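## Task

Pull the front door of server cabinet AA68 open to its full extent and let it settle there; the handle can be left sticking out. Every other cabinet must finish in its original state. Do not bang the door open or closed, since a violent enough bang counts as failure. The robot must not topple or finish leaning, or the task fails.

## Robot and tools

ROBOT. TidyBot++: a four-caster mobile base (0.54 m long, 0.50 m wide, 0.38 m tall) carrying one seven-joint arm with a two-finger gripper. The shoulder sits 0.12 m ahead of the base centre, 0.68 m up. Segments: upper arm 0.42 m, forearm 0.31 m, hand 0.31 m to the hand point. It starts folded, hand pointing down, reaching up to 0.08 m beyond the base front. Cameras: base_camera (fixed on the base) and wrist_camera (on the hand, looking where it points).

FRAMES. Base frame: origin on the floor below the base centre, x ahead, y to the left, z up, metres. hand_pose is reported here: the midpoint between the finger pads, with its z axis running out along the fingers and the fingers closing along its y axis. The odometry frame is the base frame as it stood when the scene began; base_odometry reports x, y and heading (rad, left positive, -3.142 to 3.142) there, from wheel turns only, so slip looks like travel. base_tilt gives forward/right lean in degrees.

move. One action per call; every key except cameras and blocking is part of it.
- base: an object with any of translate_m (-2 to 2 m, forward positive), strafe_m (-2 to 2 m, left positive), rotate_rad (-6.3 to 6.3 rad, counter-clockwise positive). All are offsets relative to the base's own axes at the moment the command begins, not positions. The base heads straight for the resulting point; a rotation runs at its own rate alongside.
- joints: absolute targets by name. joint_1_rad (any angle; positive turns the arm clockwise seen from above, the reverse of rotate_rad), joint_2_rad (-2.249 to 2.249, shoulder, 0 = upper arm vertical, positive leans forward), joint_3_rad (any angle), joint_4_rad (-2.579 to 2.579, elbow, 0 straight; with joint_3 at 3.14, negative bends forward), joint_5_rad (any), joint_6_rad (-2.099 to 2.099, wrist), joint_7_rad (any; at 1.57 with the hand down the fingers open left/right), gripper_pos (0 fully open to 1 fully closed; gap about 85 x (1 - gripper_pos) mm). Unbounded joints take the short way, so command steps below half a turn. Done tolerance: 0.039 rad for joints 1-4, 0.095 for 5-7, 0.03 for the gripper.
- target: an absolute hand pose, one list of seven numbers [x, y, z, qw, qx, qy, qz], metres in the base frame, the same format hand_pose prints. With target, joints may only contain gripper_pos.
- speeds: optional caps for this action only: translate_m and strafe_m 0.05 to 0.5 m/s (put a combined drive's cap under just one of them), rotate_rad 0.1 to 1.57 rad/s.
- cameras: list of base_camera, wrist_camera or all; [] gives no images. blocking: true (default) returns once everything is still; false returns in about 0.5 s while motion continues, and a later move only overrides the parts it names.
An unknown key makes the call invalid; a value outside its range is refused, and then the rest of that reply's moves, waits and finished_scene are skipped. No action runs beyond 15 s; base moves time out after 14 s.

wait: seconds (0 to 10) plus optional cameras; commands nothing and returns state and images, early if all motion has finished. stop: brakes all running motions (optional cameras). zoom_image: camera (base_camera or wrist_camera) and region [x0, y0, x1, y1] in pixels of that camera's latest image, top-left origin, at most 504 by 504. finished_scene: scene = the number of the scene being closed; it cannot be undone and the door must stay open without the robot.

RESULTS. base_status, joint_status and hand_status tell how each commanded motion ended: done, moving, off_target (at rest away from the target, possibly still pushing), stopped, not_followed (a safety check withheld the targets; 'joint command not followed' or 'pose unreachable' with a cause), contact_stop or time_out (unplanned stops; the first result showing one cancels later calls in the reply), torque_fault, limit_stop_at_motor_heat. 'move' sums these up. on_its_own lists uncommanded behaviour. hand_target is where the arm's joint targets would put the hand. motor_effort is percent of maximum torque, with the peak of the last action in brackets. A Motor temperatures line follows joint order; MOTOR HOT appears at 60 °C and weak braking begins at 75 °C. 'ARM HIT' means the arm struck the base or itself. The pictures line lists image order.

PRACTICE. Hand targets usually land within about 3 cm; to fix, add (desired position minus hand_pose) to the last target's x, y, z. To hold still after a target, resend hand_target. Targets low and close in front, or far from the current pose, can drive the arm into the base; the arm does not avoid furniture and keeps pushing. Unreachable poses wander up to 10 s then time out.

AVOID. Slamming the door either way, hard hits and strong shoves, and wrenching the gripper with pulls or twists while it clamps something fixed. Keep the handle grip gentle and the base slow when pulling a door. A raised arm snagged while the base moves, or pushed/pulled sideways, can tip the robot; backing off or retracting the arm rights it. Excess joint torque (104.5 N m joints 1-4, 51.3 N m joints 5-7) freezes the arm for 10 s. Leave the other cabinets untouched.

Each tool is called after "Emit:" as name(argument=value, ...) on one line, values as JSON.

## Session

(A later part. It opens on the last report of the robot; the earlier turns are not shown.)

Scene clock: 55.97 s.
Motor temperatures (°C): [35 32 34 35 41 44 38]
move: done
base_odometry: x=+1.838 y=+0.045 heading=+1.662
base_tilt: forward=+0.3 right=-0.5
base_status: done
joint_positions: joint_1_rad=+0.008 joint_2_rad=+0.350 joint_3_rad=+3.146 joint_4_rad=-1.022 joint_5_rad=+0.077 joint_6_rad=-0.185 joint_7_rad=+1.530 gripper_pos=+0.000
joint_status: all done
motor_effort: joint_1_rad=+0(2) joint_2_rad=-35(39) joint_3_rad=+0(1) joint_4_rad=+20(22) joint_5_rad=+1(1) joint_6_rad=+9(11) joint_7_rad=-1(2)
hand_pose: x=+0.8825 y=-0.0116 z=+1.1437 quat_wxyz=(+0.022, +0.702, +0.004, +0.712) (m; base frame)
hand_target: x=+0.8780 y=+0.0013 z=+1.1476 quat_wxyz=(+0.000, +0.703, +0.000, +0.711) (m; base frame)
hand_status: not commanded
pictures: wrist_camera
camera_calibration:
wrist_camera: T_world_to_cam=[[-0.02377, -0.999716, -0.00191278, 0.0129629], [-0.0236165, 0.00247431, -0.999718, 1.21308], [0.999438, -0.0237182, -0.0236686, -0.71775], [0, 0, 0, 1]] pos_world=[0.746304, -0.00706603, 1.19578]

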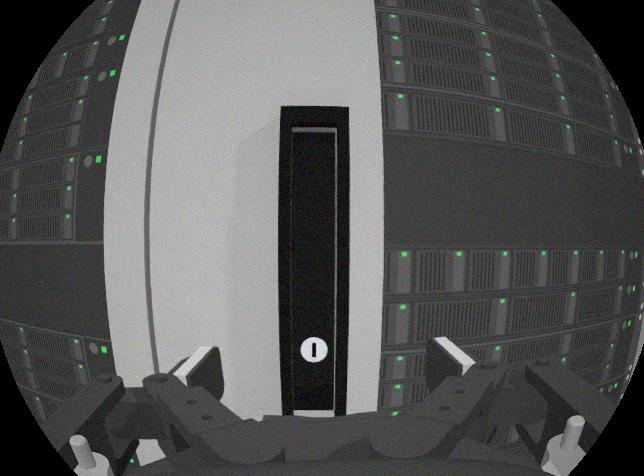

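Emit:
move(base={"translate_m": -0.06}, joints={"joint_1_rad": 0.0, "joint_2_rad": 0.50, "joint_3_rad": 3.1416, "joint_4_rad": -1.60, "joint_5_rad": 0.0, "joint_6_rad": 0.85, "joint_7_rad": 1.6}, cameras=["wrist_camera"])

Emit:
zoom_image(camera="wrist_camera", region=[270, 60, 390, 300])

Scene clock: 58.70 s.
Motor temperatures (°C): [35 32 34 35 41 44 38]
move: done
base_odometry: x=+1.844 y=-0.015 heading=+1.662
base_tilt: forward=+0.2 right=-0.5
base_status: done
joint_positions: joint_1_rad=+0.008 joint_2_rad=+0.516 joint_3_rad=+3.145 joint_4_rad=-1.579 joint_5_rad=+0.077 joint_6_rad=+0.815 joint_7_rad=+1.531 gripper_pos=+0.000
joint_status: all done
motor_effort: joint_1_rad=+0(3) joint_2_rad=-38(43) joint_3_rad=-1(2) joint_4_rad=+18(21) joint_5_rad=+0(1) joint_6_rad=+9(11) joint_7_rad=-1(2)
hand_pose: x=+0.8967 y=+0.0109 z=+0.9792 quat_wxyz=(-0.007, +0.597, +0.024, +0.802) (m; base frame)
hand_target: x=+0.8875 y=+0.0013 z=+0.9905 quat_wxyz=(+0.012, +0.585, +0.009, +0.811) (m; base frame)
hand_status: not commanded
pictures: wrist_camera
camera_calibration:
wrist_camera: T_world_to_cam=[[0.0521793, -0.998621, -0.00575566, -0.0288902], [0.24753, 0.018517, -0.968703, 0.77523], [0.967474, 0.0491215, 0.248155, -0.973597], [0, 0, 0, 1]] pos_world=[0.751544, 0.00461925, 0.992404]

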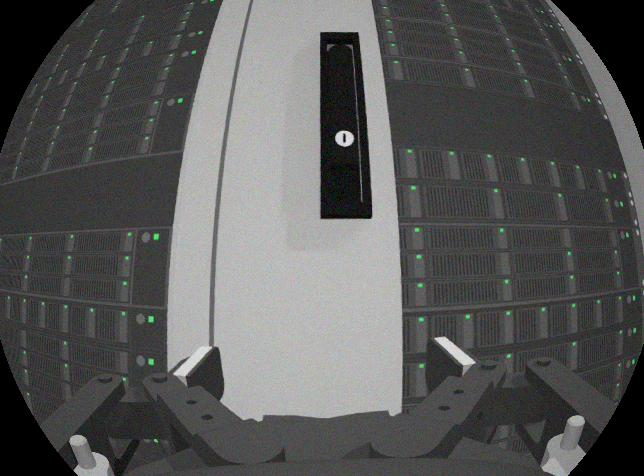

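Scaled by 2.100.

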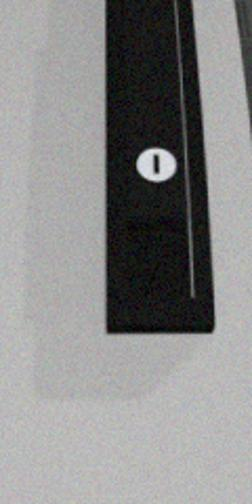

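Emit:
zoom_image(camera="wrist_camera", region=[310, 120, 380, 225])

Emit:
zoom_image(camera="wrist_camera", region=[310, 25, 380, 130])

Scaled by 4.800.

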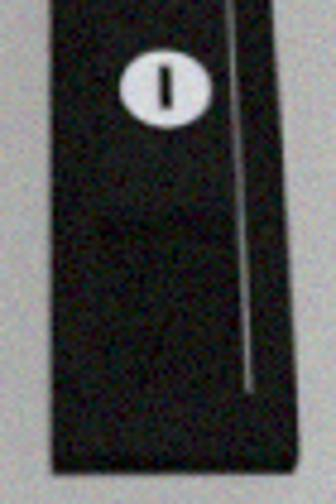

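Scaled by 4.800.

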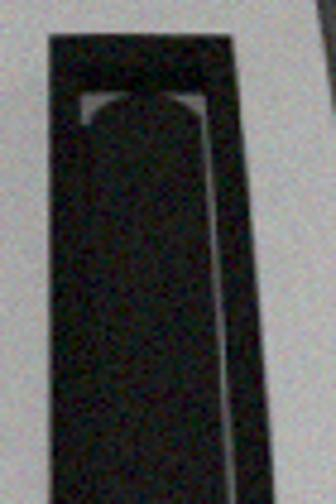

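Emit:
move(joints={"joint_6_rad": 1.68}, cameras=[])

Emit:
move(joints={"joint_2_rad": 1.08, "joint_4_rad": -1.12}, cameras=["wrist_camera"])

Emit:
zoom_image(camera="wrist_camera", region=[260, 200, 400, 420])

Scene clock: 62.43 s.
Motor temperatures (°C): [35 32 34 35 41 44 38]
move: done
base_odometry: x=+1.844 y=-0.015 heading=+1.662
base_tilt: forward=+0.3 right=-0.5
base_status: not commanded
joint_positions: joint_1_rad=+0.008 joint_2_rad=+0.513 joint_3_rad=+3.145 joint_4_rad=-1.584 joint_5_rad=+0.077 joint_6_rad=+1.648 joint_7_rad=+1.531 gripper_pos=+0.000
joint_status: all done
motor_effort: joint_1_rad=+0(1) joint_2_rad=-36(42) joint_3_rad=+0(1) joint_4_rad=+16(20) joint_5_rad=+0(0) joint_6_rad=+5(10) joint_7_rad=-1(2)
hand_pose: x=+0.7324 y=+0.0195 z=+1.1700 quat_wxyz=(-0.025, +0.224, +0.032, +0.974) (m; base frame)
hand_target: x=+0.7190 y=+0.0013 z=+1.1766 quat_wxyz=(+0.014, +0.208, +0.003, +0.978) (m; base frame)
hand_status: not commanded
pictures: none
No camera images: "cameras" was empty.

Scene clock: 64.47 s.
Motor temperatures (°C): [35 32 34 34 41 43 38]
move: done
base_odometry: x=+1.844 y=-0.015 heading=+1.662
base_tilt: forward=+0.3 right=-0.5
base_status: not commanded
joint_positions: joint_1_rad=+0.008 joint_2_rad=+1.100 joint_3_rad=+3.145 joint_4_rad=-1.135 joint_5_rad=+0.077 joint_6_rad=+1.649 joint_7_rad=+1.531 gripper_pos=+0.000
joint_status: all done
motor_effort: joint_1_rad=-1(1) joint_2_rad=-51(54) joint_3_rad=-1(1) joint_4_rad=+15(17) joint_5_rad=+0(0) joint_6_rad=+6(6) joint_7_rad=+0(2)
hand_pose: x=+0.9132 y=+0.0187 z=+0.9376 quat_wxyz=(-0.028, +0.289, +0.030, +0.956) (m; base frame)
hand_target: x=+0.8989 y=+0.0013 z=+0.9653 quat_wxyz=(+0.014, +0.257, +0.004, +0.966) (m; base frame)
hand_status: not commanded
pictures: wrist_camera
camera_calibration:
wrist_camera: T_world_to_cam=[[0.104225, -0.9943, 0.0224468, -0.0962476], [0.806108, 0.071236, -0.587465, -0.13782], [0.582518, 0.0793232, 0.808938, -1.15448], [0, 0, 0, 1]] pos_world=[0.793633, 0.00569553, 0.855095]

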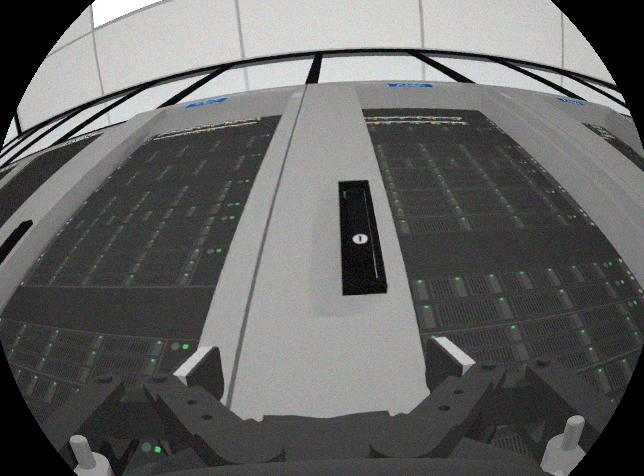

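Scaled by 2.291.

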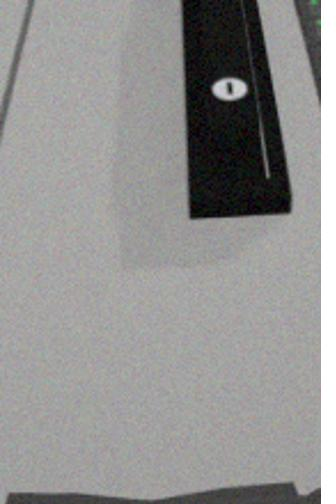

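Emit:
zoom_image(camera="wrist_camera", region=[330, 220, 400, 310])

Emit:
zoom_image(camera="wrist_camera", region=[330, 170, 400, 240])

Scaled by 5.600.

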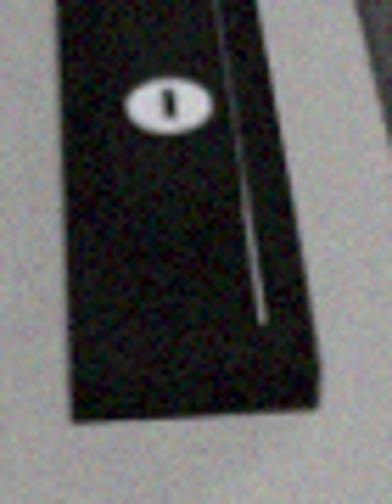

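Scaled by 7.200.

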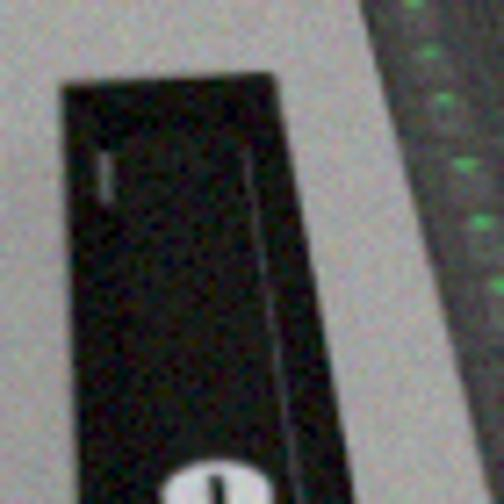

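Emit:
zoom_image(camera="wrist_camera", region=[345, 225, 377, 251])

Scaled by 15.750.

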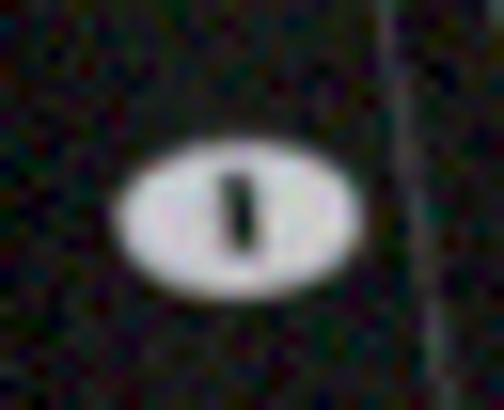

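Emit:
move(joints={"joint_2_rad": 0.355, "joint_4_rad": -1.5, "gripper_pos": 1.0}, cameras=[])

Emit:
move(joints={"joint_4_rad": -1.02, "joint_6_rad": -0.2, "joint_7_rad": 1.57}, cameras=["wrist_camera"])

Scene clock: 71.37 s.
Motor temperatures (°C): [35 33 34 34 41 43 38]
move: done
base_odometry: x=+1.844 y=-0.015 heading=+1.662
base_tilt: forward=+0.3 right=-0.5
base_status: not commanded
joint_positions: joint_1_rad=+0.008 joint_2_rad=+0.370 joint_3_rad=+3.145 joint_4_rad=-1.476 joint_5_rad=+0.077 joint_6_rad=+1.652 joint_7_rad=+1.531 gripper_pos=+0.999
joint_status: all done
motor_effort: joint_1_rad=+0(1) joint_2_rad=-31(54) joint_3_rad=+0(1) joint_4_rad=+16(17) joint_5_rad=+0(1) joint_6_rad=+2(6) joint_7_rad=-1(2)
hand_pose: x=+0.6336 y=+0.0203 z=+1.2932 quat_wxyz=(-0.021, +0.098, +0.036, +0.994) (m; base frame)
hand_target: x=+0.6212 y=+0.0013 z=+1.2947 quat_wxyz=(+0.015, +0.087, +0.001, +0.996) (m; base frame)
hand_status: not commanded
pictures: none
No camera images: "cameras" was empty.

Scene clock: 73.90 s.
Motor temperatures (°C): [35 33 34 34 41 43 38]
move: done
base_odometry: x=+1.844 y=-0.015 heading=+1.662
base_tilt: forward=+0.3 right=-0.5
base_status: not commanded
joint_positions: joint_1_rad=+0.008 joint_2_rad=+0.370 joint_3_rad=+3.145 joint_4_rad=-1.033 joint_5_rad=+0.077 joint_6_rad=-0.153 joint_7_rad=+1.531 gripper_pos=+0.999
joint_status: all done
motor_effort: joint_1_rad=-1(1) joint_2_rad=-36(37) joint_3_rad=+0(1) joint_4_rad=+20(22) joint_5_rad=+1(1) joint_6_rad=+10(10) joint_7_rad=-1(2)
hand_pose: x=+0.8922 y=-0.0102 z=+1.1312 quat_wxyz=(+0.021, +0.702, +0.005, +0.712) (m; base frame)
hand_target: x=+0.8849 y=+0.0013 z=+1.1362 quat_wxyz=(+0.000, +0.709, +0.000, +0.706) (m; base frame)
hand_status: not commanded
pictures: wrist_camera
camera_calibration:
wrist_camera: T_world_to_cam=[[-0.0204164, -0.999791, -0.000852471, 0.0103395], [-0.0232309, 0.00132681, -0.999729, 1.20047], [0.999522, -0.020391, -0.0232531, -0.72827], [0, 0, 0, 1]] pos_world=[0.756021, -0.00610563, 1.18322]

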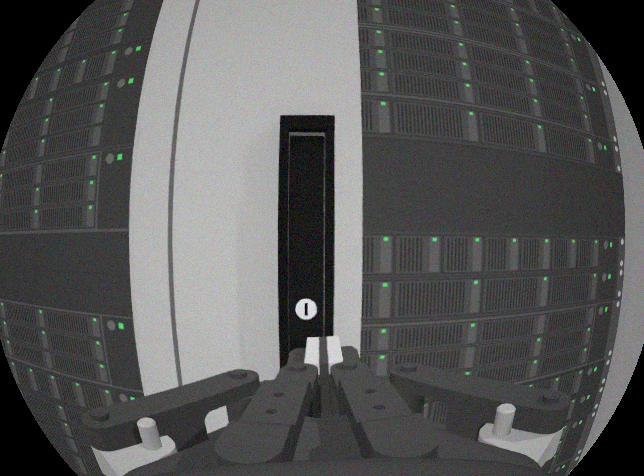

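Emit:
move(joints={"joint_1_rad": -0.015, "joint_2_rad": 0.345}, base={"translate_m": 0.05}, speeds={"translate_m": 0.15}, cameras=["wrist_camera"])

Emit:
zoom_image(camera="wrist_camera", region=[250, 240, 390, 380])

Scene clock: 76.17 s.
Motor temperatures (°C): [35 33 34 34 41 43 38]
move: done
base_odometry: x=+1.839 y=+0.035 heading=+1.662
base_tilt: forward=+0.3 right=-0.6
base_status: done
joint_positions: joint_1_rad=-0.001 joint_2_rad=+0.364 joint_3_rad=+3.145 joint_4_rad=-1.029 joint_5_rad=+0.077 joint_6_rad=-0.159 joint_7_rad=+1.531 gripper_pos=+0.999
joint_status: all done
motor_effort: joint_1_rad=+0(2) joint_2_rad=-36(40) joint_3_rad=+0(1) joint_4_rad=+21(22) joint_5_rad=+1(1) joint_6_rad=+10(10) joint_7_rad=-1(2)
hand_pose: x=+0.8895 y=-0.0037 z=+1.1364 quat_wxyz=(+0.018, +0.700, +0.008, +0.714) (m; base frame)
hand_target: x=+0.8802 y=+0.0128 z=+1.1438 quat_wxyz=(-0.006, +0.705, +0.005, +0.709) (m; base frame)
hand_status: not commanded
pictures: wrist_camera
camera_calibration:
wrist_camera: T_world_to_cam=[[-0.012142, -0.999926, -0.0011169, 0.00977855], [-0.0192315, 0.00135031, -0.999814, 1.20216], [0.999741, -0.0121183, -0.0192465, -0.729995], [0, 0, 0, 1]] pos_world=[0.753045, -0.000691747, 1.1879]

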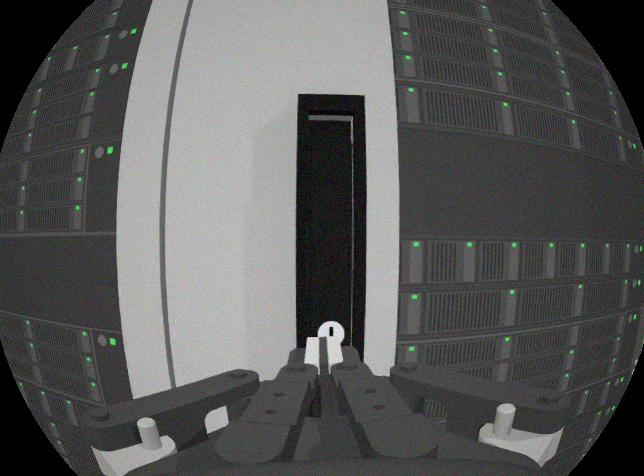

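Scaled by 3.600.

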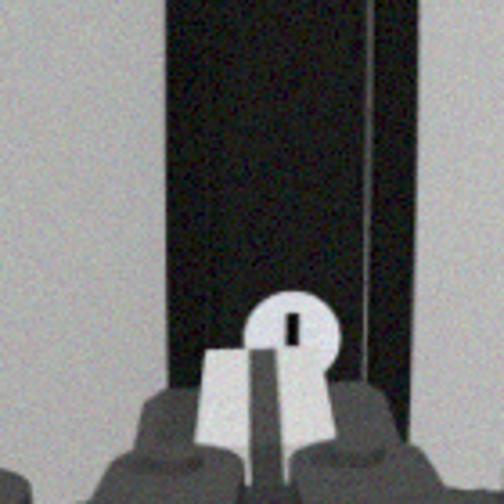

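Emit:
move(cameras=["wrist_camera"])

Scene clock: 77.27 s.
Motor temperatures (°C): [35 33 34 34 41 43 38]
base_odometry: x=+1.839 y=+0.035 heading=+1.662
base_tilt: forward=+0.3 right=-0.5
base_status: done
joint_positions: joint_1_rad=-0.001 joint_2_rad=+0.364 joint_3_rad=+3.145 joint_4_rad=-1.029 joint_5_rad=+0.077 joint_6_rad=-0.159 joint_7_rad=+1.531 gripper_pos=+0.999
joint_status: all done
motor_effort: joint_1_rad=-1(2) joint_2_rad=-36(40) joint_3_rad=+0(1) joint_4_rad=+21(22) joint_5_rad=+1(1) joint_6_rad=+9(10) joint_7_rad=-2(2)
hand_pose: x=+0.8895 y=-0.0037 z=+1.1364 quat_wxyz=(+0.018, +0.700, +0.008, +0.714) (m; base frame)
hand_target: x=+0.8802 y=+0.0128 z=+1.1438 quat_wxyz=(-0.006, +0.705, +0.005, +0.709) (m; base frame)
hand_status: not commanded
pictures: wrist_camera
camera_calibration:
wrist_camera: T_world_to_cam=[[-0.012142, -0.999926, -0.0011169, 0.00977855], [-0.0192315, 0.00135031, -0.999814, 1.20216], [0.999741, -0.0121183, -0.0192465, -0.729995], [0, 0, 0, 1]] pos_world=[0.753045, -0.000691747, 1.1879]

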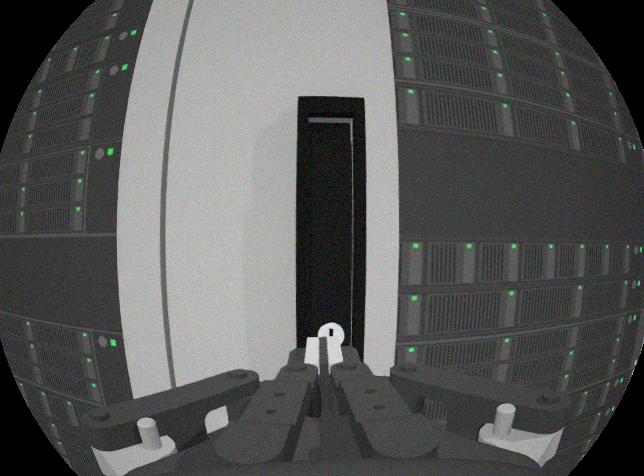

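Emit:
move(joints={"joint_1_rad": -0.005}, cameras=["wrist_camera"])

Emit:
zoom_image(camera="wrist_camera", region=[270, 290, 390, 380])

Scene clock: 78.00 s.
Motor temperatures (°C): [35 33 34 34 41 43 38]
move: done
base_odometry: x=+1.839 y=+0.035 heading=+1.662
base_tilt: forward=+0.3 right=-0.5
base_status: not commanded
joint_positions: joint_1_rad=-0.001 joint_2_rad=+0.364 joint_3_rad=+3.145 joint_4_rad=-1.029 joint_5_rad=+0.077 joint_6_rad=-0.159 joint_7_rad=+1.531 gripper_pos=+0.999
joint_status: all done
motor_effort: joint_1_rad=+0(1) joint_2_rad=-36(37) joint_3_rad=+0(0) joint_4_rad=+21(21) joint_5_rad=+0(1) joint_6_rad=+9(10) joint_7_rad=-1(2)
hand_pose: x=+0.8895 y=-0.0037 z=+1.1364 quat_wxyz=(+0.018, +0.700, +0.008, +0.714) (m; base frame)
hand_target: x=+0.8803 y=+0.0051 z=+1.1438 quat_wxyz=(-0.002, +0.705, +0.001, +0.709) (m; base frame)
hand_status: not commanded
pictures: wrist_camera
camera_calibration:
wrist_camera: T_world_to_cam=[[-0.0121714, -0.999925, -0.0011169, 0.00978205], [-0.0192315, 0.00135087, -0.999814, 1.20216], [0.999741, -0.0121477, -0.0192465, -0.729995], [0, 0, 0, 1]] pos_world=[0.753045, -0.000710381, 1.1879]

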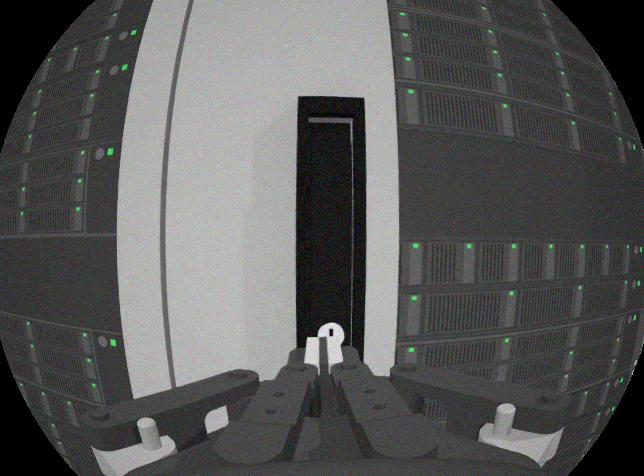

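Scaled by 4.200.

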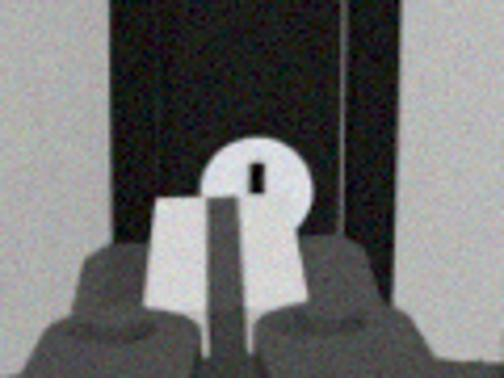

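Emit:
move(joints={"joint_1_rad": 0.012}, cameras=["wrist_camera"])

Emit:
zoom_image(camera="wrist_camera", region=[270, 290, 390, 380])

Scene clock: 78.70 s.
Motor temperatures (°C): [35 33 34 34 41 43 38]
move: done
base_odometry: x=+1.839 y=+0.035 heading=+1.662
base_tilt: forward=+0.3 right=-0.6
base_status: not commanded
joint_positions: joint_1_rad=+0.003 joint_2_rad=+0.364 joint_3_rad=+3.145 joint_4_rad=-1.029 joint_5_rad=+0.077 joint_6_rad=-0.159 joint_7_rad=+1.531 gripper_pos=+0.999
joint_status: all done
motor_effort: joint_1_rad=+0(2) joint_2_rad=-36(37) joint_3_rad=+0(1) joint_4_rad=+20(21) joint_5_rad=+1(1) joint_6_rad=+9(10) joint_7_rad=-1(2)
hand_pose: x=+0.8895 y=-0.0070 z=+1.1364 quat_wxyz=(+0.020, +0.700, +0.006, +0.713) (m; base frame)
hand_target: x=+0.8803 y=-0.0078 z=+1.1438 quat_wxyz=(+0.004, +0.705, -0.005, +0.709) (m; base frame)
hand_status: not commanded
pictures: wrist_camera
camera_calibration:
wrist_camera: T_world_to_cam=[[-0.0164029, -0.999865, -0.0011169, 0.0102856], [-0.0192256, 0.00143224, -0.999814, 1.20216], [0.999681, -0.0163783, -0.0192465, -0.729988], [0, 0, 0, 1]] pos_world=[0.753036, -0.00339358, 1.1879]

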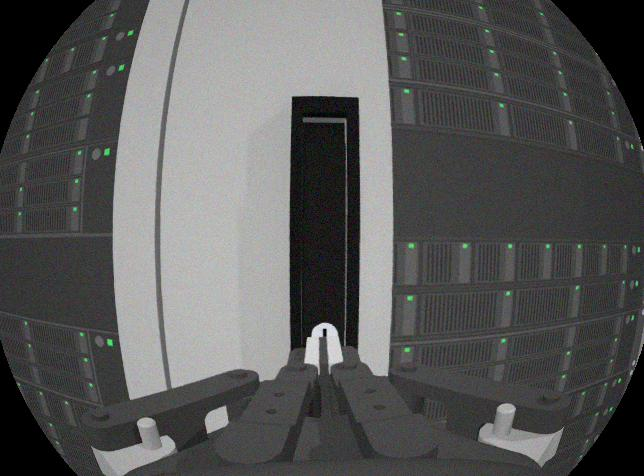

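Scaled by 4.200.

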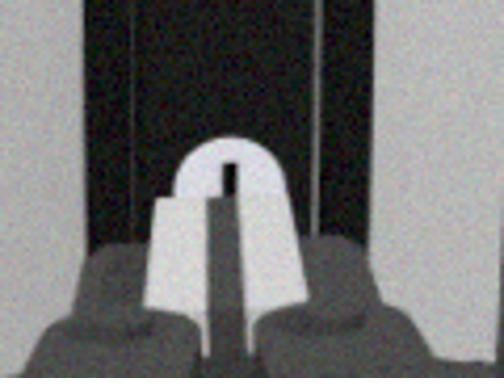

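Emit:
move(joints={"joint_2_rad": 0.405, "joint_4_rad": -0.93, "joint_6_rad": -0.23}, cameras=["wrist_camera"])

Emit:
zoom_image(camera="wrist_camera", region=[270, 290, 390, 380])

Scene clock: 80.70 s.
Motor temperatures (°C): [35 33 34 34 41 43 38]
move: done
base_odometry: x=+1.839 y=+0.035 heading=+1.662
base_tilt: forward=+0.3 right=-0.5
base_status: not commanded
joint_positions: joint_1_rad=+0.003 joint_2_rad=+0.406 joint_3_rad=+3.145 joint_4_rad=-0.940 joint_5_rad=+0.077 joint_6_rad=-0.186 joint_7_rad=+1.531 gripper_pos=+0.999
joint_status: all done
motor_effort: joint_1_rad=-1(1) joint_2_rad=-38(39) joint_3_rad=+0(0) joint_4_rad=+21(22) joint_5_rad=+1(1) joint_6_rad=+10(10) joint_7_rad=-1(2)
hand_pose: x=+0.9029 y=-0.0075 z=+1.1503 quat_wxyz=(+0.021, +0.693, +0.006, +0.720) (m; base frame)
hand_target: x=+0.9017 y=-0.0080 z=+1.1438 quat_wxyz=(+0.004, +0.705, -0.005, +0.709) (m; base frame)
hand_status: not commanded
pictures: wrist_camera
camera_calibration:
wrist_camera: T_world_to_cam=[[-0.0182785, -0.999832, -0.0016043, 0.0121887], [0.000899227, 0.00158812, -0.999998, 1.19832], [0.999833, -0.0182799, 0.000870047, -0.766413], [0, 0, 0, 1]] pos_world=[0.76543, -0.00372636, 1.199]

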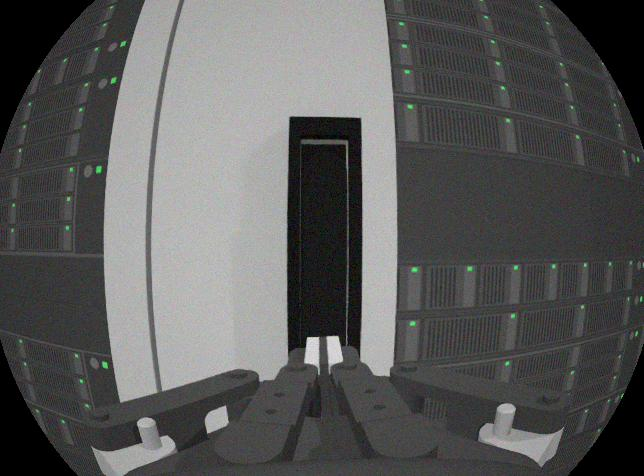

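Scaled by 4.200.

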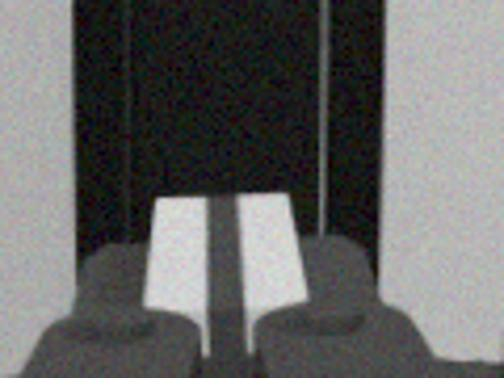

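Emit:
move(joints={"joint_2_rad": 0.425}, cameras=[])

Scene clock: 81.67 s.
Motor temperatures (°C): [35 33 34 34 41 43 38]
move: done
base_odometry: x=+1.839 y=+0.035 heading=+1.662
base_tilt: forward=+0.3 right=-0.5
base_status: not commanded
joint_positions: joint_1_rad=+0.003 joint_2_rad=+0.430 joint_3_rad=+3.145 joint_4_rad=-0.939 joint_5_rad=+0.077 joint_6_rad=-0.188 joint_7_rad=+1.531 gripper_pos=+0.999
joint_status: all done
motor_effort: joint_1_rad=-1(1) joint_2_rad=-39(40) joint_3_rad=+0(0) joint_4_rad=+20(22) joint_5_rad=+1(1) joint_6_rad=+10(10) joint_7_rad=-1(2)
hand_pose: x=+0.9136 y=-0.0076 z=+1.1319 quat_wxyz=(+0.021, +0.702, +0.006, +0.712) (m; base frame)
hand_target: x=+0.9108 y=-0.0082 z=+1.1280 quat_wxyz=(+0.004, +0.712, -0.005, +0.702) (m; base frame)
hand_status: not commanded
pictures: none
No camera images: "cameras" was empty.

Emit:
move(joints={"joint_2_rad": 0.453, "joint_4_rad": -0.868, "joint_6_rad": -0.262}, cameras=["wrist_camera"])

Emit:
zoom_image(camera="wrist_camera", region=[270, 290, 390, 380])

Scene clock: 82.80 s.
Motor temperatures (°C): [35 33 34 34 41 43 37]
move: done
base_odometry: x=+1.839 y=+0.035 heading=+1.662
base_tilt: forward=+0.3 right=-0.5
base_status: not commanded
joint_positions: joint_1_rad=+0.003 joint_2_rad=+0.454 joint_3_rad=+3.145 joint_4_rad=-0.878 joint_5_rad=+0.077 joint_6_rad=-0.218 joint_7_rad=+1.531 gripper_pos=+0.999
joint_status: all done
motor_effort: joint_1_rad=-1(1) joint_2_rad=-40(40) joint_3_rad=+0(0) joint_4_rad=+21(21) joint_5_rad=+1(1) joint_6_rad=+9(10) joint_7_rad=-1(2)
hand_pose: x=+0.9200 y=-0.0083 z=+1.1412 quat_wxyz=(+0.021, +0.699, +0.005, +0.714) (m; base frame)
hand_target: x=+0.9190 y=-0.0083 z=+1.1340 quat_wxyz=(+0.004, +0.711, -0.005, +0.703) (m; base frame)
hand_status: not commanded
pictures: wrist_camera
camera_calibration:
wrist_camera: T_world_to_cam=[[-0.020676, -0.999785, -0.0018033, 0.0141622], [-0.016274, 0.00214, -0.999865, 1.20491], [0.999654, -0.0206438, -0.0163147, -0.763772], [0, 0, 0, 1]] pos_world=[0.783409, -0.00418656, 1.19232]

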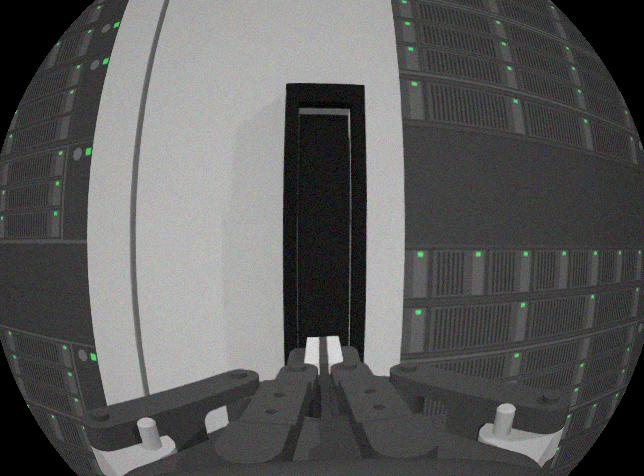

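Scaled by 4.200.

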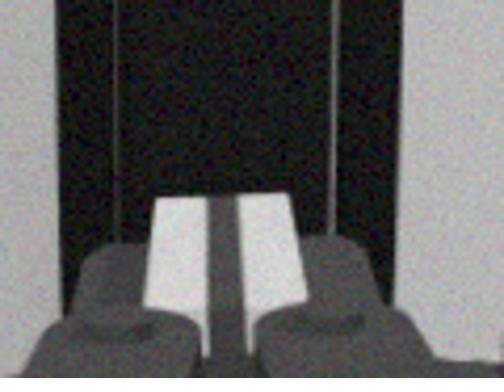

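Emit:
move(joints={"joint_2_rad": 0.50}, cameras=[])

Scene clock: 83.77 s.
Motor temperatures (°C): [35 33 34 34 41 43 37]
move: done
base_odometry: x=+1.839 y=+0.035 heading=+1.662
base_tilt: forward=+0.2 right=-0.5
base_status: not commanded
joint_positions: joint_1_rad=+0.003 joint_2_rad=+0.463 joint_3_rad=+3.145 joint_4_rad=-0.875 joint_5_rad=+0.077 joint_6_rad=-0.220 joint_7_rad=+1.531 gripper_pos=+0.999
joint_status: all done
motor_effort: joint_1_rad=+0(1) joint_2_rad=-31(40) joint_3_rad=+0(1) joint_4_rad=+20(20) joint_5_rad=+1(1) joint_6_rad=+10(11) joint_7_rad=-1(2)
hand_pose: x=+0.9242 y=-0.0083 z=+1.1349 quat_wxyz=(+0.021, +0.702, +0.005, +0.712) (m; base frame)
hand_target: x=+0.9394 y=-0.0085 z=+1.0959 quat_wxyz=(+0.004, +0.728, -0.005, +0.686) (m; base frame)
hand_status: not commanded
pictures: none
No camera images: "cameras" was empty.

Emit:
move(joints={"joint_2_rad": 0.56, "joint_4_rad": -0.855}, cameras=[])

Emit:
move(joints={"joint_2_rad": 0.62, "joint_4_rad": -0.845}, cameras=["wrist_camera"])

Scene clock: 84.77 s.
Motor temperatures (°C): [35 33 34 34 41 43 37]
move: off_target
base_odometry: x=+1.839 y=+0.035 heading=+1.662
base_tilt: forward=+0.3 right=-0.6
base_status: not commanded
joint_positions: joint_1_rad=+0.003 joint_2_rad=+0.467 joint_3_rad=+3.145 joint_4_rad=-0.865 joint_5_rad=+0.077 joint_6_rad=-0.231 joint_7_rad=+1.531 gripper_pos=+0.999
joint_status: joint_2_rad off_target (ended at +0.467, target +0.560); the others done
motor_effort: joint_1_rad=+2(2) joint_2_rad=-23(32) joint_3_rad=+1(1) joint_4_rad=+20(21) joint_5_rad=+1(1) joint_6_rad=+11(11) joint_7_rad=-1(2)
hand_pose: x=+0.9251 y=-0.0084 z=+1.1343 quat_wxyz=(+0.021, +0.704, +0.004, +0.710) (m; base frame)
hand_target: x=+0.9625 y=-0.0088 z=+1.0541 quat_wxyz=(+0.004, +0.744, -0.005, +0.669) (m; base frame)
hand_status: not commanded
pictures: none
No camera images: "cameras" was empty.

Scene clock: 85.53 s.
Motor temperatures (°C): [35 33 34 34 41 43 37]
move: off_target
base_odometry: x=+1.839 y=+0.034 heading=+1.662
base_tilt: forward=+0.3 right=-0.6
base_status: not commanded
joint_positions: joint_1_rad=+0.003 joint_2_rad=+0.471 joint_3_rad=+3.144 joint_4_rad=-0.856 joint_5_rad=+0.077 joint_6_rad=-0.241 joint_7_rad=+1.531 gripper_pos=+0.999
joint_status: joint_2_rad off_target (ended at +0.471, target +0.620); the others done
motor_effort: joint_1_rad=+2(2) joint_2_rad=-14(24) joint_3_rad=+2(2) joint_4_rad=+20(21) joint_5_rad=+1(1) joint_6_rad=+13(13) joint_7_rad=-1(2)
hand_pose: x=+0.9264 y=-0.0083 z=+1.1336 quat_wxyz=(+0.021, +0.706, +0.004, +0.708) (m; base frame)
hand_target: x=+0.9835 y=-0.0090 z=+1.0090 quat_wxyz=(+0.004, +0.760, -0.005, +0.650) (m; base frame)
hand_status: not commanded
pictures: wrist_camera
camera_calibration:
wrist_camera: T_world_to_cam=[[-0.02141, -0.999768, -0.00241559, 0.0157005], [-0.0346228, 0.00315614, -0.999395, 1.21387], [0.999171, -0.0213134, -0.0346823, -0.749009], [0, 0, 0, 1]] pos_world=[0.790752, -0.00409819, 1.1872]

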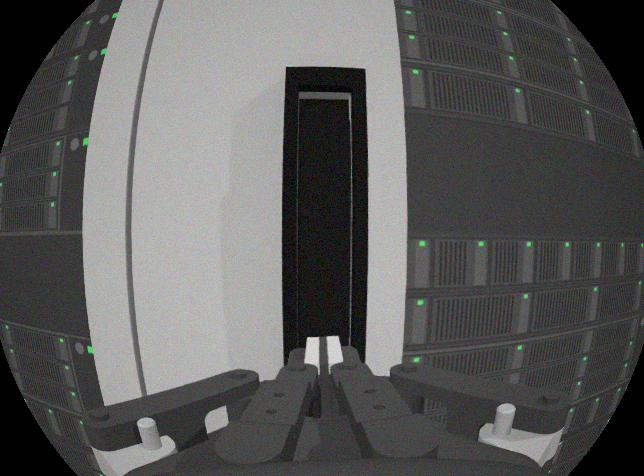

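Emit:
move(joints={"joint_2_rad": 0.69, "joint_4_rad": -0.835}, cameras=[])

Emit:
move(joints={"joint_2_rad": 0.76, "joint_4_rad": -0.825}, cameras=["wrist_camera"])

Scene clock: 86.53 s.
Motor temperatures (°C): [35 33 34 34 41 43 37]
move: off_target
base_odometry: x=+1.839 y=+0.034 heading=+1.662
base_tilt: forward=+0.2 right=-0.5
base_status: not commanded
joint_positions: joint_1_rad=+0.003 joint_2_rad=+0.477 joint_3_rad=+3.143 joint_4_rad=-0.844 joint_5_rad=+0.077 joint_6_rad=-0.252 joint_7_rad=+1.531 gripper_pos=+0.999
joint_status: joint_2_rad off_target (ended at +0.477, target +0.690); the others done
motor_effort: joint_1_rad=+2(2) joint_2_rad=-2(14) joint_3_rad=+2(2) joint_4_rad=+19(21) joint_5_rad=+1(1) joint_6_rad=+15(15) joint_7_rad=-1(2)
hand_pose: x=+0.9279 y=-0.0081 z=+1.1328 quat_wxyz=(+0.021, +0.708, +0.004, +0.706) (m; base frame)
hand_target: x=+1.0049 y=-0.0093 z=+0.9539 quat_wxyz=(+0.004, +0.779, -0.005, +0.627) (m; base frame)
hand_status: not commanded
pictures: none
No camera images: "cameras" was empty.

Scene clock: 87.33 s.
Motor temperatures (°C): [35 33 34 34 41 43 37]
move: off_target
base_odometry: x=+1.840 y=+0.034 heading=+1.662
base_tilt: forward=+0.1 right=-0.5
base_status: not commanded
joint_positions: joint_1_rad=+0.003 joint_2_rad=+0.482 joint_3_rad=+3.142 joint_4_rad=-0.833 joint_5_rad=+0.077 joint_6_rad=-0.265 joint_7_rad=+1.531 gripper_pos=+0.999
joint_status: joint_2_rad off_target (ended at +0.482, target +0.760); the others done
motor_effort: joint_1_rad=+1(2) joint_2_rad=+8(9) joint_3_rad=+2(2) joint_4_rad=+19(20) joint_5_rad=+1(1) joint_6_rad=+17(17) joint_7_rad=-1(2)
hand_pose: x=+0.9294 y=-0.0080 z=+1.1319 quat_wxyz=(+0.021, +0.710, +0.004, +0.704) (m; base frame)
hand_target: x=+1.0226 y=-0.0095 z=+0.8974 quat_wxyz=(+0.003, +0.798, -0.005, +0.603) (m; base frame)
hand_status: not commanded
pictures: wrist_camera
camera_calibration:
wrist_camera: T_world_to_cam=[[-0.021738, -0.999758, -0.00341657, 0.0174904], [-0.0457873, 0.00440935, -0.998941, 1.22208], [0.998715, -0.0215585, -0.045872, -0.738962], [0, 0, 0, 1]] pos_world=[0.794348, -0.00383332, 1.18695]

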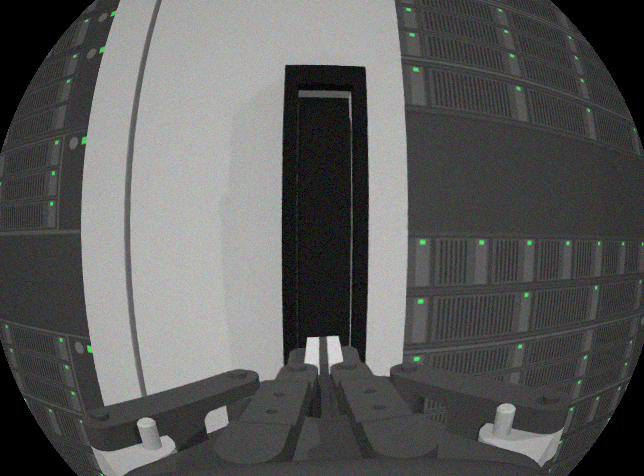

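Emit:
move(joints={"joint_2_rad": 0.40, "joint_4_rad": -0.90, "joint_6_rad": -0.22}, cameras=["wrist_camera"])

Emit:
zoom_image(camera="wrist_camera", region=[240, 60, 400, 380])

Scene clock: 89.40 s.
Motor temperatures (°C): [35 33 34 34 41 43 37]
move: done
base_odometry: x=+1.839 y=+0.035 heading=+1.662
base_tilt: forward=+0.3 right=-0.5
base_status: not commanded
joint_positions: joint_1_rad=+0.004 joint_2_rad=+0.426 joint_3_rad=+3.142 joint_4_rad=-0.879 joint_5_rad=+0.077 joint_6_rad=-0.239 joint_7_rad=+1.531 gripper_pos=+0.999
joint_status: all done
motor_effort: joint_1_rad=+0(2) joint_2_rad=-39(41) joint_3_rad=+0(2) joint_4_rad=+20(22) joint_5_rad=+1(1) joint_6_rad=+10(18) joint_7_rad=-1(2)
hand_pose: x=+0.9076 y=-0.0077 z=+1.1553 quat_wxyz=(+0.021, +0.698, +0.004, +0.716) (m; base frame)
hand_target: x=+0.8966 y=-0.0080 z=+1.1693 quat_wxyz=(+0.004, +0.689, -0.004, +0.725) (m; base frame)
hand_status: not commanded
pictures: wrist_camera
camera_calibration:
wrist_camera: T_world_to_cam=[[-0.02022, -0.999789, -0.00352955, 0.016123], [-0.0118601, 0.00376988, -0.999923, 1.21485], [0.999725, -0.0201766, -0.0119338, -0.756245], [0, 0, 0, 1]] pos_world=[0.770772, -0.00371877, 1.20579]

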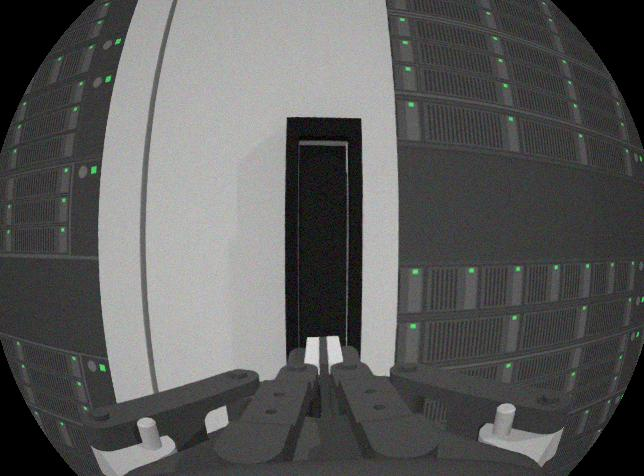

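Scaled by 1.575.

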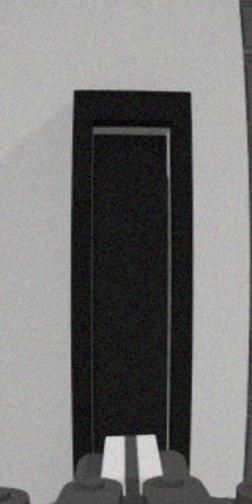

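Emit:
move(base={"translate_m": -0.07}, joints={"joint_2_rad": 0.42, "joint_4_rad": -1.0, "joint_6_rad": -0.1, "joint_7_rad": -1.57}, cameras=["wrist_camera"])

Emit:
zoom_image(camera="wrist_camera", region=[220, 60, 420, 380])

Scene clock: 94.17 s.
Motor temperatures (°C): [35 33 34 34 41 43 37]
move: done
base_odometry: x=+1.845 y=-0.035 heading=+1.662
base_tilt: forward=+0.3 right=-0.5
base_status: done
joint_positions: joint_1_rad=+0.005 joint_2_rad=+0.421 joint_3_rad=+3.142 joint_4_rad=-0.976 joint_5_rad=+0.077 joint_6_rad=-0.133 joint_7_rad=-1.502 gripper_pos=+0.999
joint_status: all done
motor_effort: joint_1_rad=+0(2) joint_2_rad=-38(42) joint_3_rad=+0(1) joint_4_rad=+21(22) joint_5_rad=+1(1) joint_6_rad=+10(10) joint_7_rad=-1(2)
hand_pose: x=+0.9113 y=-0.0062 z=+1.1336 quat_wxyz=(-0.720, +0.045, -0.691, +0.058) (m; base frame)
hand_target: x=+0.9122 y=-0.0082 z=+1.1290 quat_wxyz=(-0.725, -0.004, -0.689, +0.005) (m; base frame)
hand_status: not commanded
pictures: wrist_camera
camera_calibration:
wrist_camera: T_world_to_cam=[[0.0225583, 0.994083, -0.106257, 0.107444], [-0.0783394, 0.107715, 0.991091, -1.00264], [0.996671, -0.0140333, 0.0803057, -0.861981], [0, 0, 0, 1]] pos_world=[0.778141, -0.0109053, 1.07435]

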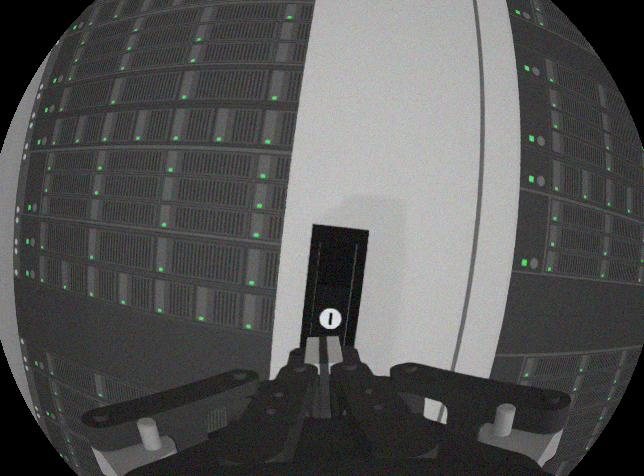

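Scaled by 1.575.

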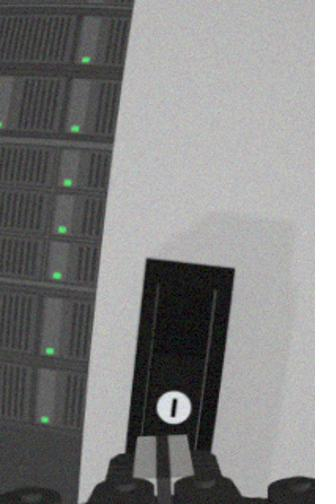

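Emit:
zoom_image(camera="wrist_camera", region=[295, 220, 375, 340])

Scaled by 4.200.

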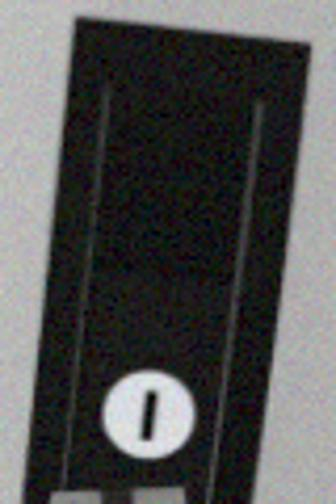

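Emit:
move(joints={"joint_2_rad": 0.47, "joint_4_rad": -1.13, "joint_6_rad": 0.0, "joint_7_rad": 1.57}, cameras=[])

Emit:
move(base={"translate_m": 0.06}, speeds={"translate_m": 0.1}, cameras=["wrist_camera"])

Emit:
zoom_image(camera="wrist_camera", region=[270, 180, 370, 330])

Scene clock: 100.77 s.
Motor temperatures (°C): [35 33 33 34 40 43 37]
move: done
base_odometry: x=+1.845 y=-0.035 heading=+1.662
base_tilt: forward=+0.3 right=-0.5
base_status: not commanded
joint_positions: joint_1_rad=+0.005 joint_2_rad=+0.473 joint_3_rad=+3.142 joint_4_rad=-1.106 joint_5_rad=+0.077 joint_6_rad=-0.033 joint_7_rad=+1.502 gripper_pos=+0.999
joint_status: all done
motor_effort: joint_1_rad=-1(1) joint_2_rad=-40(41) joint_3_rad=+0(1) joint_4_rad=+21(22) joint_5_rad=+1(1) joint_6_rad=+10(10) joint_7_rad=-1(2)
hand_pose: x=+0.9359 y=-0.0040 z=+1.0414 quat_wxyz=(+0.006, +0.721, +0.000, +0.693) (m; base frame)
hand_target: x=+0.9349 y=-0.0084 z=+1.0387 quat_wxyz=(+0.004, +0.717, -0.005, +0.697) (m; base frame)
hand_status: not commanded
pictures: none
No camera images: "cameras" was empty.

Scene clock: 101.90 s.
Motor temperatures (°C): [35 33 33 34 40 43 37]
move: done
base_odometry: x=+1.840 y=+0.024 heading=+1.662
base_tilt: forward=+0.3 right=-0.6
base_status: done
joint_positions: joint_1_rad=+0.005 joint_2_rad=+0.482 joint_3_rad=+3.142 joint_4_rad=-1.109 joint_5_rad=+0.077 joint_6_rad=-0.030 joint_7_rad=+1.502 gripper_pos=+0.999
joint_status: not commanded
motor_effort: joint_1_rad=+0(2) joint_2_rad=-40(43) joint_3_rad=+0(1) joint_4_rad=+21(22) joint_5_rad=+1(1) joint_6_rad=+10(10) joint_7_rad=+0(2)
hand_pose: x=+0.9391 y=-0.0039 z=+1.0331 quat_wxyz=(+0.006, +0.724, +0.000, +0.689) (m; base frame)
hand_target: x=+0.9349 y=-0.0084 z=+1.0387 quat_wxyz=(+0.004, +0.717, -0.005, +0.697) (m; base frame)
hand_status: not commanded
pictures: wrist_camera
camera_calibration:
wrist_camera: T_world_to_cam=[[-0.00715392, -0.999528, -0.0298614, 0.0350349], [-0.0873186, 0.0303725, -0.995717, 1.15963], [0.996155, -0.00451583, -0.0874947, -0.7077], [0, 0, 0, 1]] pos_world=[0.806487, -0.00339839, 1.09379]

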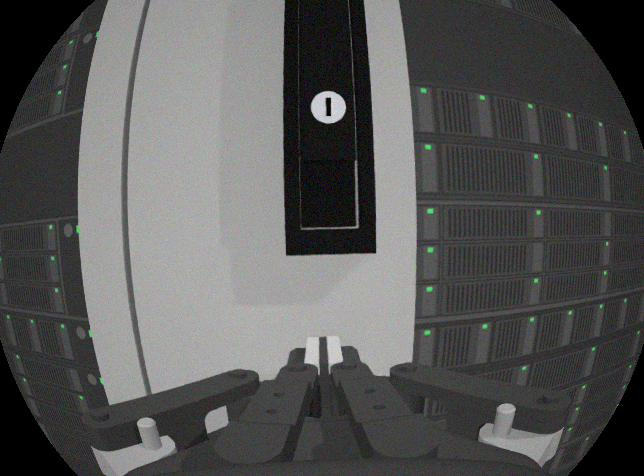

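Scaled by 3.360.

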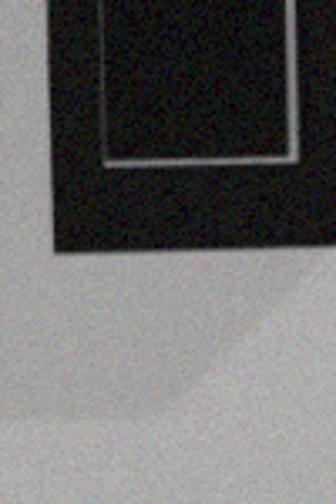

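Emit:
zoom_image(camera="wrist_camera", region=[280, 140, 380, 260])

Emit:
zoom_image(camera="wrist_camera", region=[280, 60, 380, 180])

Scaled by 4.200.

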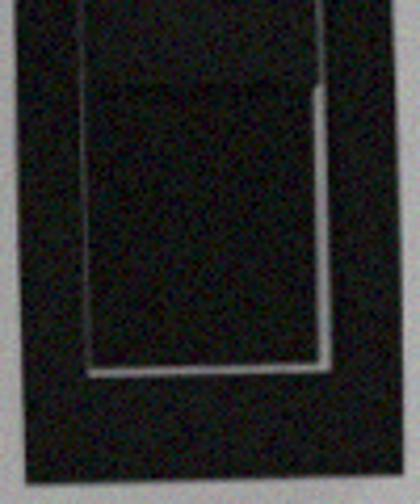

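Scaled by 4.200.

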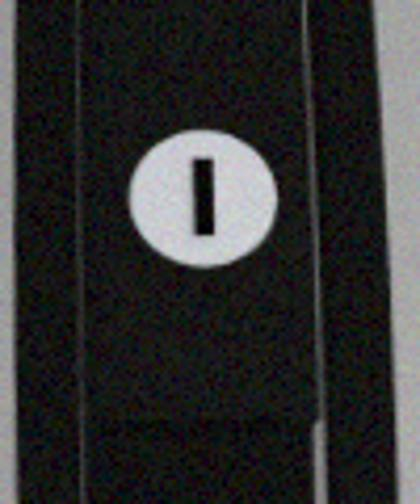

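Emit:
move(joints={"joint_2_rad": 0.417, "joint_4_rad": -1.0, "joint_6_rad": -0.17}, cameras=["wrist_camera"])

Emit:
zoom_image(camera="wrist_camera", region=[260, 240, 390, 370])

Scene clock: 107.10 s.
Motor temperatures (°C): [35 33 33 34 40 43 37]
move: done
base_odometry: x=+1.840 y=+0.024 heading=+1.662
base_tilt: forward=+0.3 right=-0.5
base_status: not commanded
joint_positions: joint_1_rad=+0.005 joint_2_rad=+0.431 joint_3_rad=+3.142 joint_4_rad=-1.007 joint_5_rad=+0.077 joint_6_rad=-0.129 joint_7_rad=+1.502 gripper_pos=+0.999
joint_status: all done
motor_effort: joint_1_rad=+0(1) joint_2_rad=-38(44) joint_3_rad=+0(0) joint_4_rad=+21(23) joint_5_rad=+1(1) joint_6_rad=+10(11) joint_7_rad=-1(2)
hand_pose: x=+0.9177 y=-0.0062 z=+1.1067 quat_wxyz=(+0.008, +0.706, -0.003, +0.708) (m; base frame)
hand_target: x=+0.9113 y=-0.0082 z=+1.1096 quat_wxyz=(+0.004, +0.713, -0.005, +0.701) (m; base frame)
hand_status: not commanded
pictures: wrist_camera
camera_calibration:
wrist_camera: T_world_to_cam=[[-0.0131632, -0.999446, -0.0305585, 0.0411197], [-0.0341666, 0.0309929, -0.998935, 1.18589], [0.999329, -0.0121051, -0.0345557, -0.741438], [0, 0, 0, 1]] pos_world=[0.782, -0.00463245, 1.16026]

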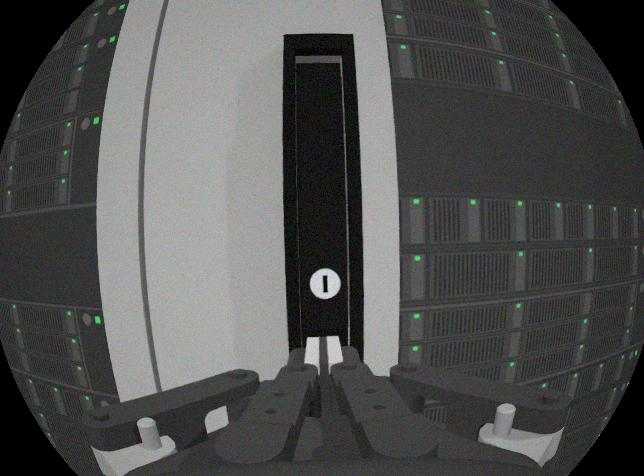

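Scaled by 3.877.

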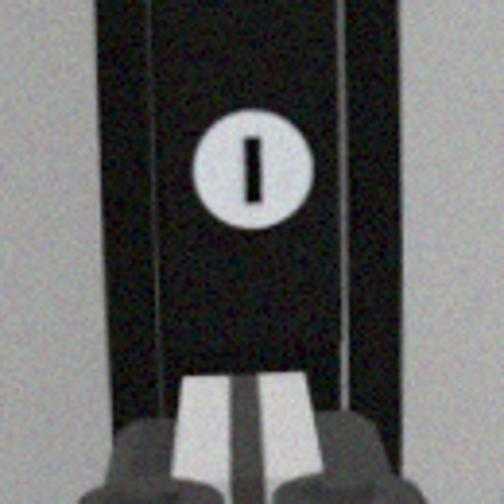

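Emit:
move(joints={"joint_2_rad": 0.436}, cameras=["wrist_camera"])

Emit:
zoom_image(camera="wrist_camera", region=[260, 240, 390, 370])

Scene clock: 108.80 s.
Motor temperatures (°C): [35 33 33 34 40 43 37]
move: done
base_odometry: x=+1.840 y=+0.024 heading=+1.662
base_tilt: forward=+0.3 right=-0.5
base_status: not commanded
joint_positions: joint_1_rad=+0.005 joint_2_rad=+0.441 joint_3_rad=+3.142 joint_4_rad=-1.007 joint_5_rad=+0.077 joint_6_rad=-0.130 joint_7_rad=+1.502 gripper_pos=+0.999
joint_status: all done
motor_effort: joint_1_rad=-1(1) joint_2_rad=-39(40) joint_3_rad=+0(0) joint_4_rad=+21(22) joint_5_rad=+1(1) joint_6_rad=+10(10) joint_7_rad=-1(2)
hand_pose: x=+0.9220 y=-0.0062 z=+1.0985 quat_wxyz=(+0.008, +0.710, -0.003, +0.705) (m; base frame)
hand_target: x=+0.9193 y=-0.0083 z=+1.0945 quat_wxyz=(+0.004, +0.719, -0.005, +0.695) (m; base frame)
hand_status: not commanded
pictures: wrist_camera
camera_calibration:
wrist_camera: T_world_to_cam=[[-0.0134921, -0.999444, -0.0304755, 0.0411118], [-0.0444741, 0.031048, -0.998528, 1.18692], [0.998919, -0.0121168, -0.0448683, -0.734301], [0, 0, 0, 1]] pos_world=[0.786849, -0.00465978, 1.15347]

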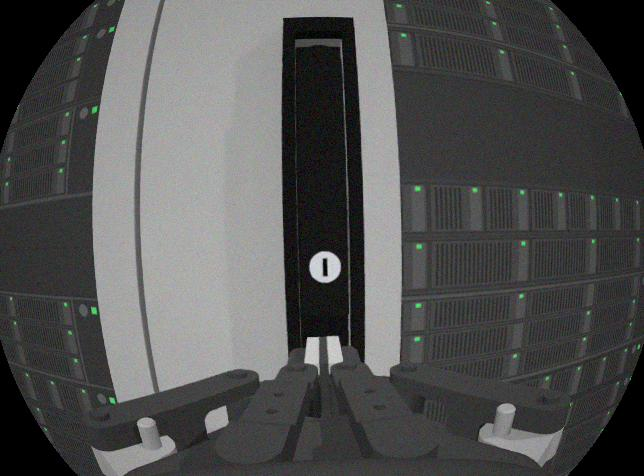

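Scaled by 3.877.

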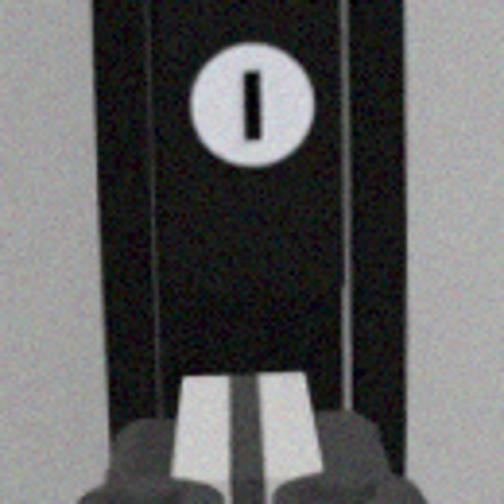

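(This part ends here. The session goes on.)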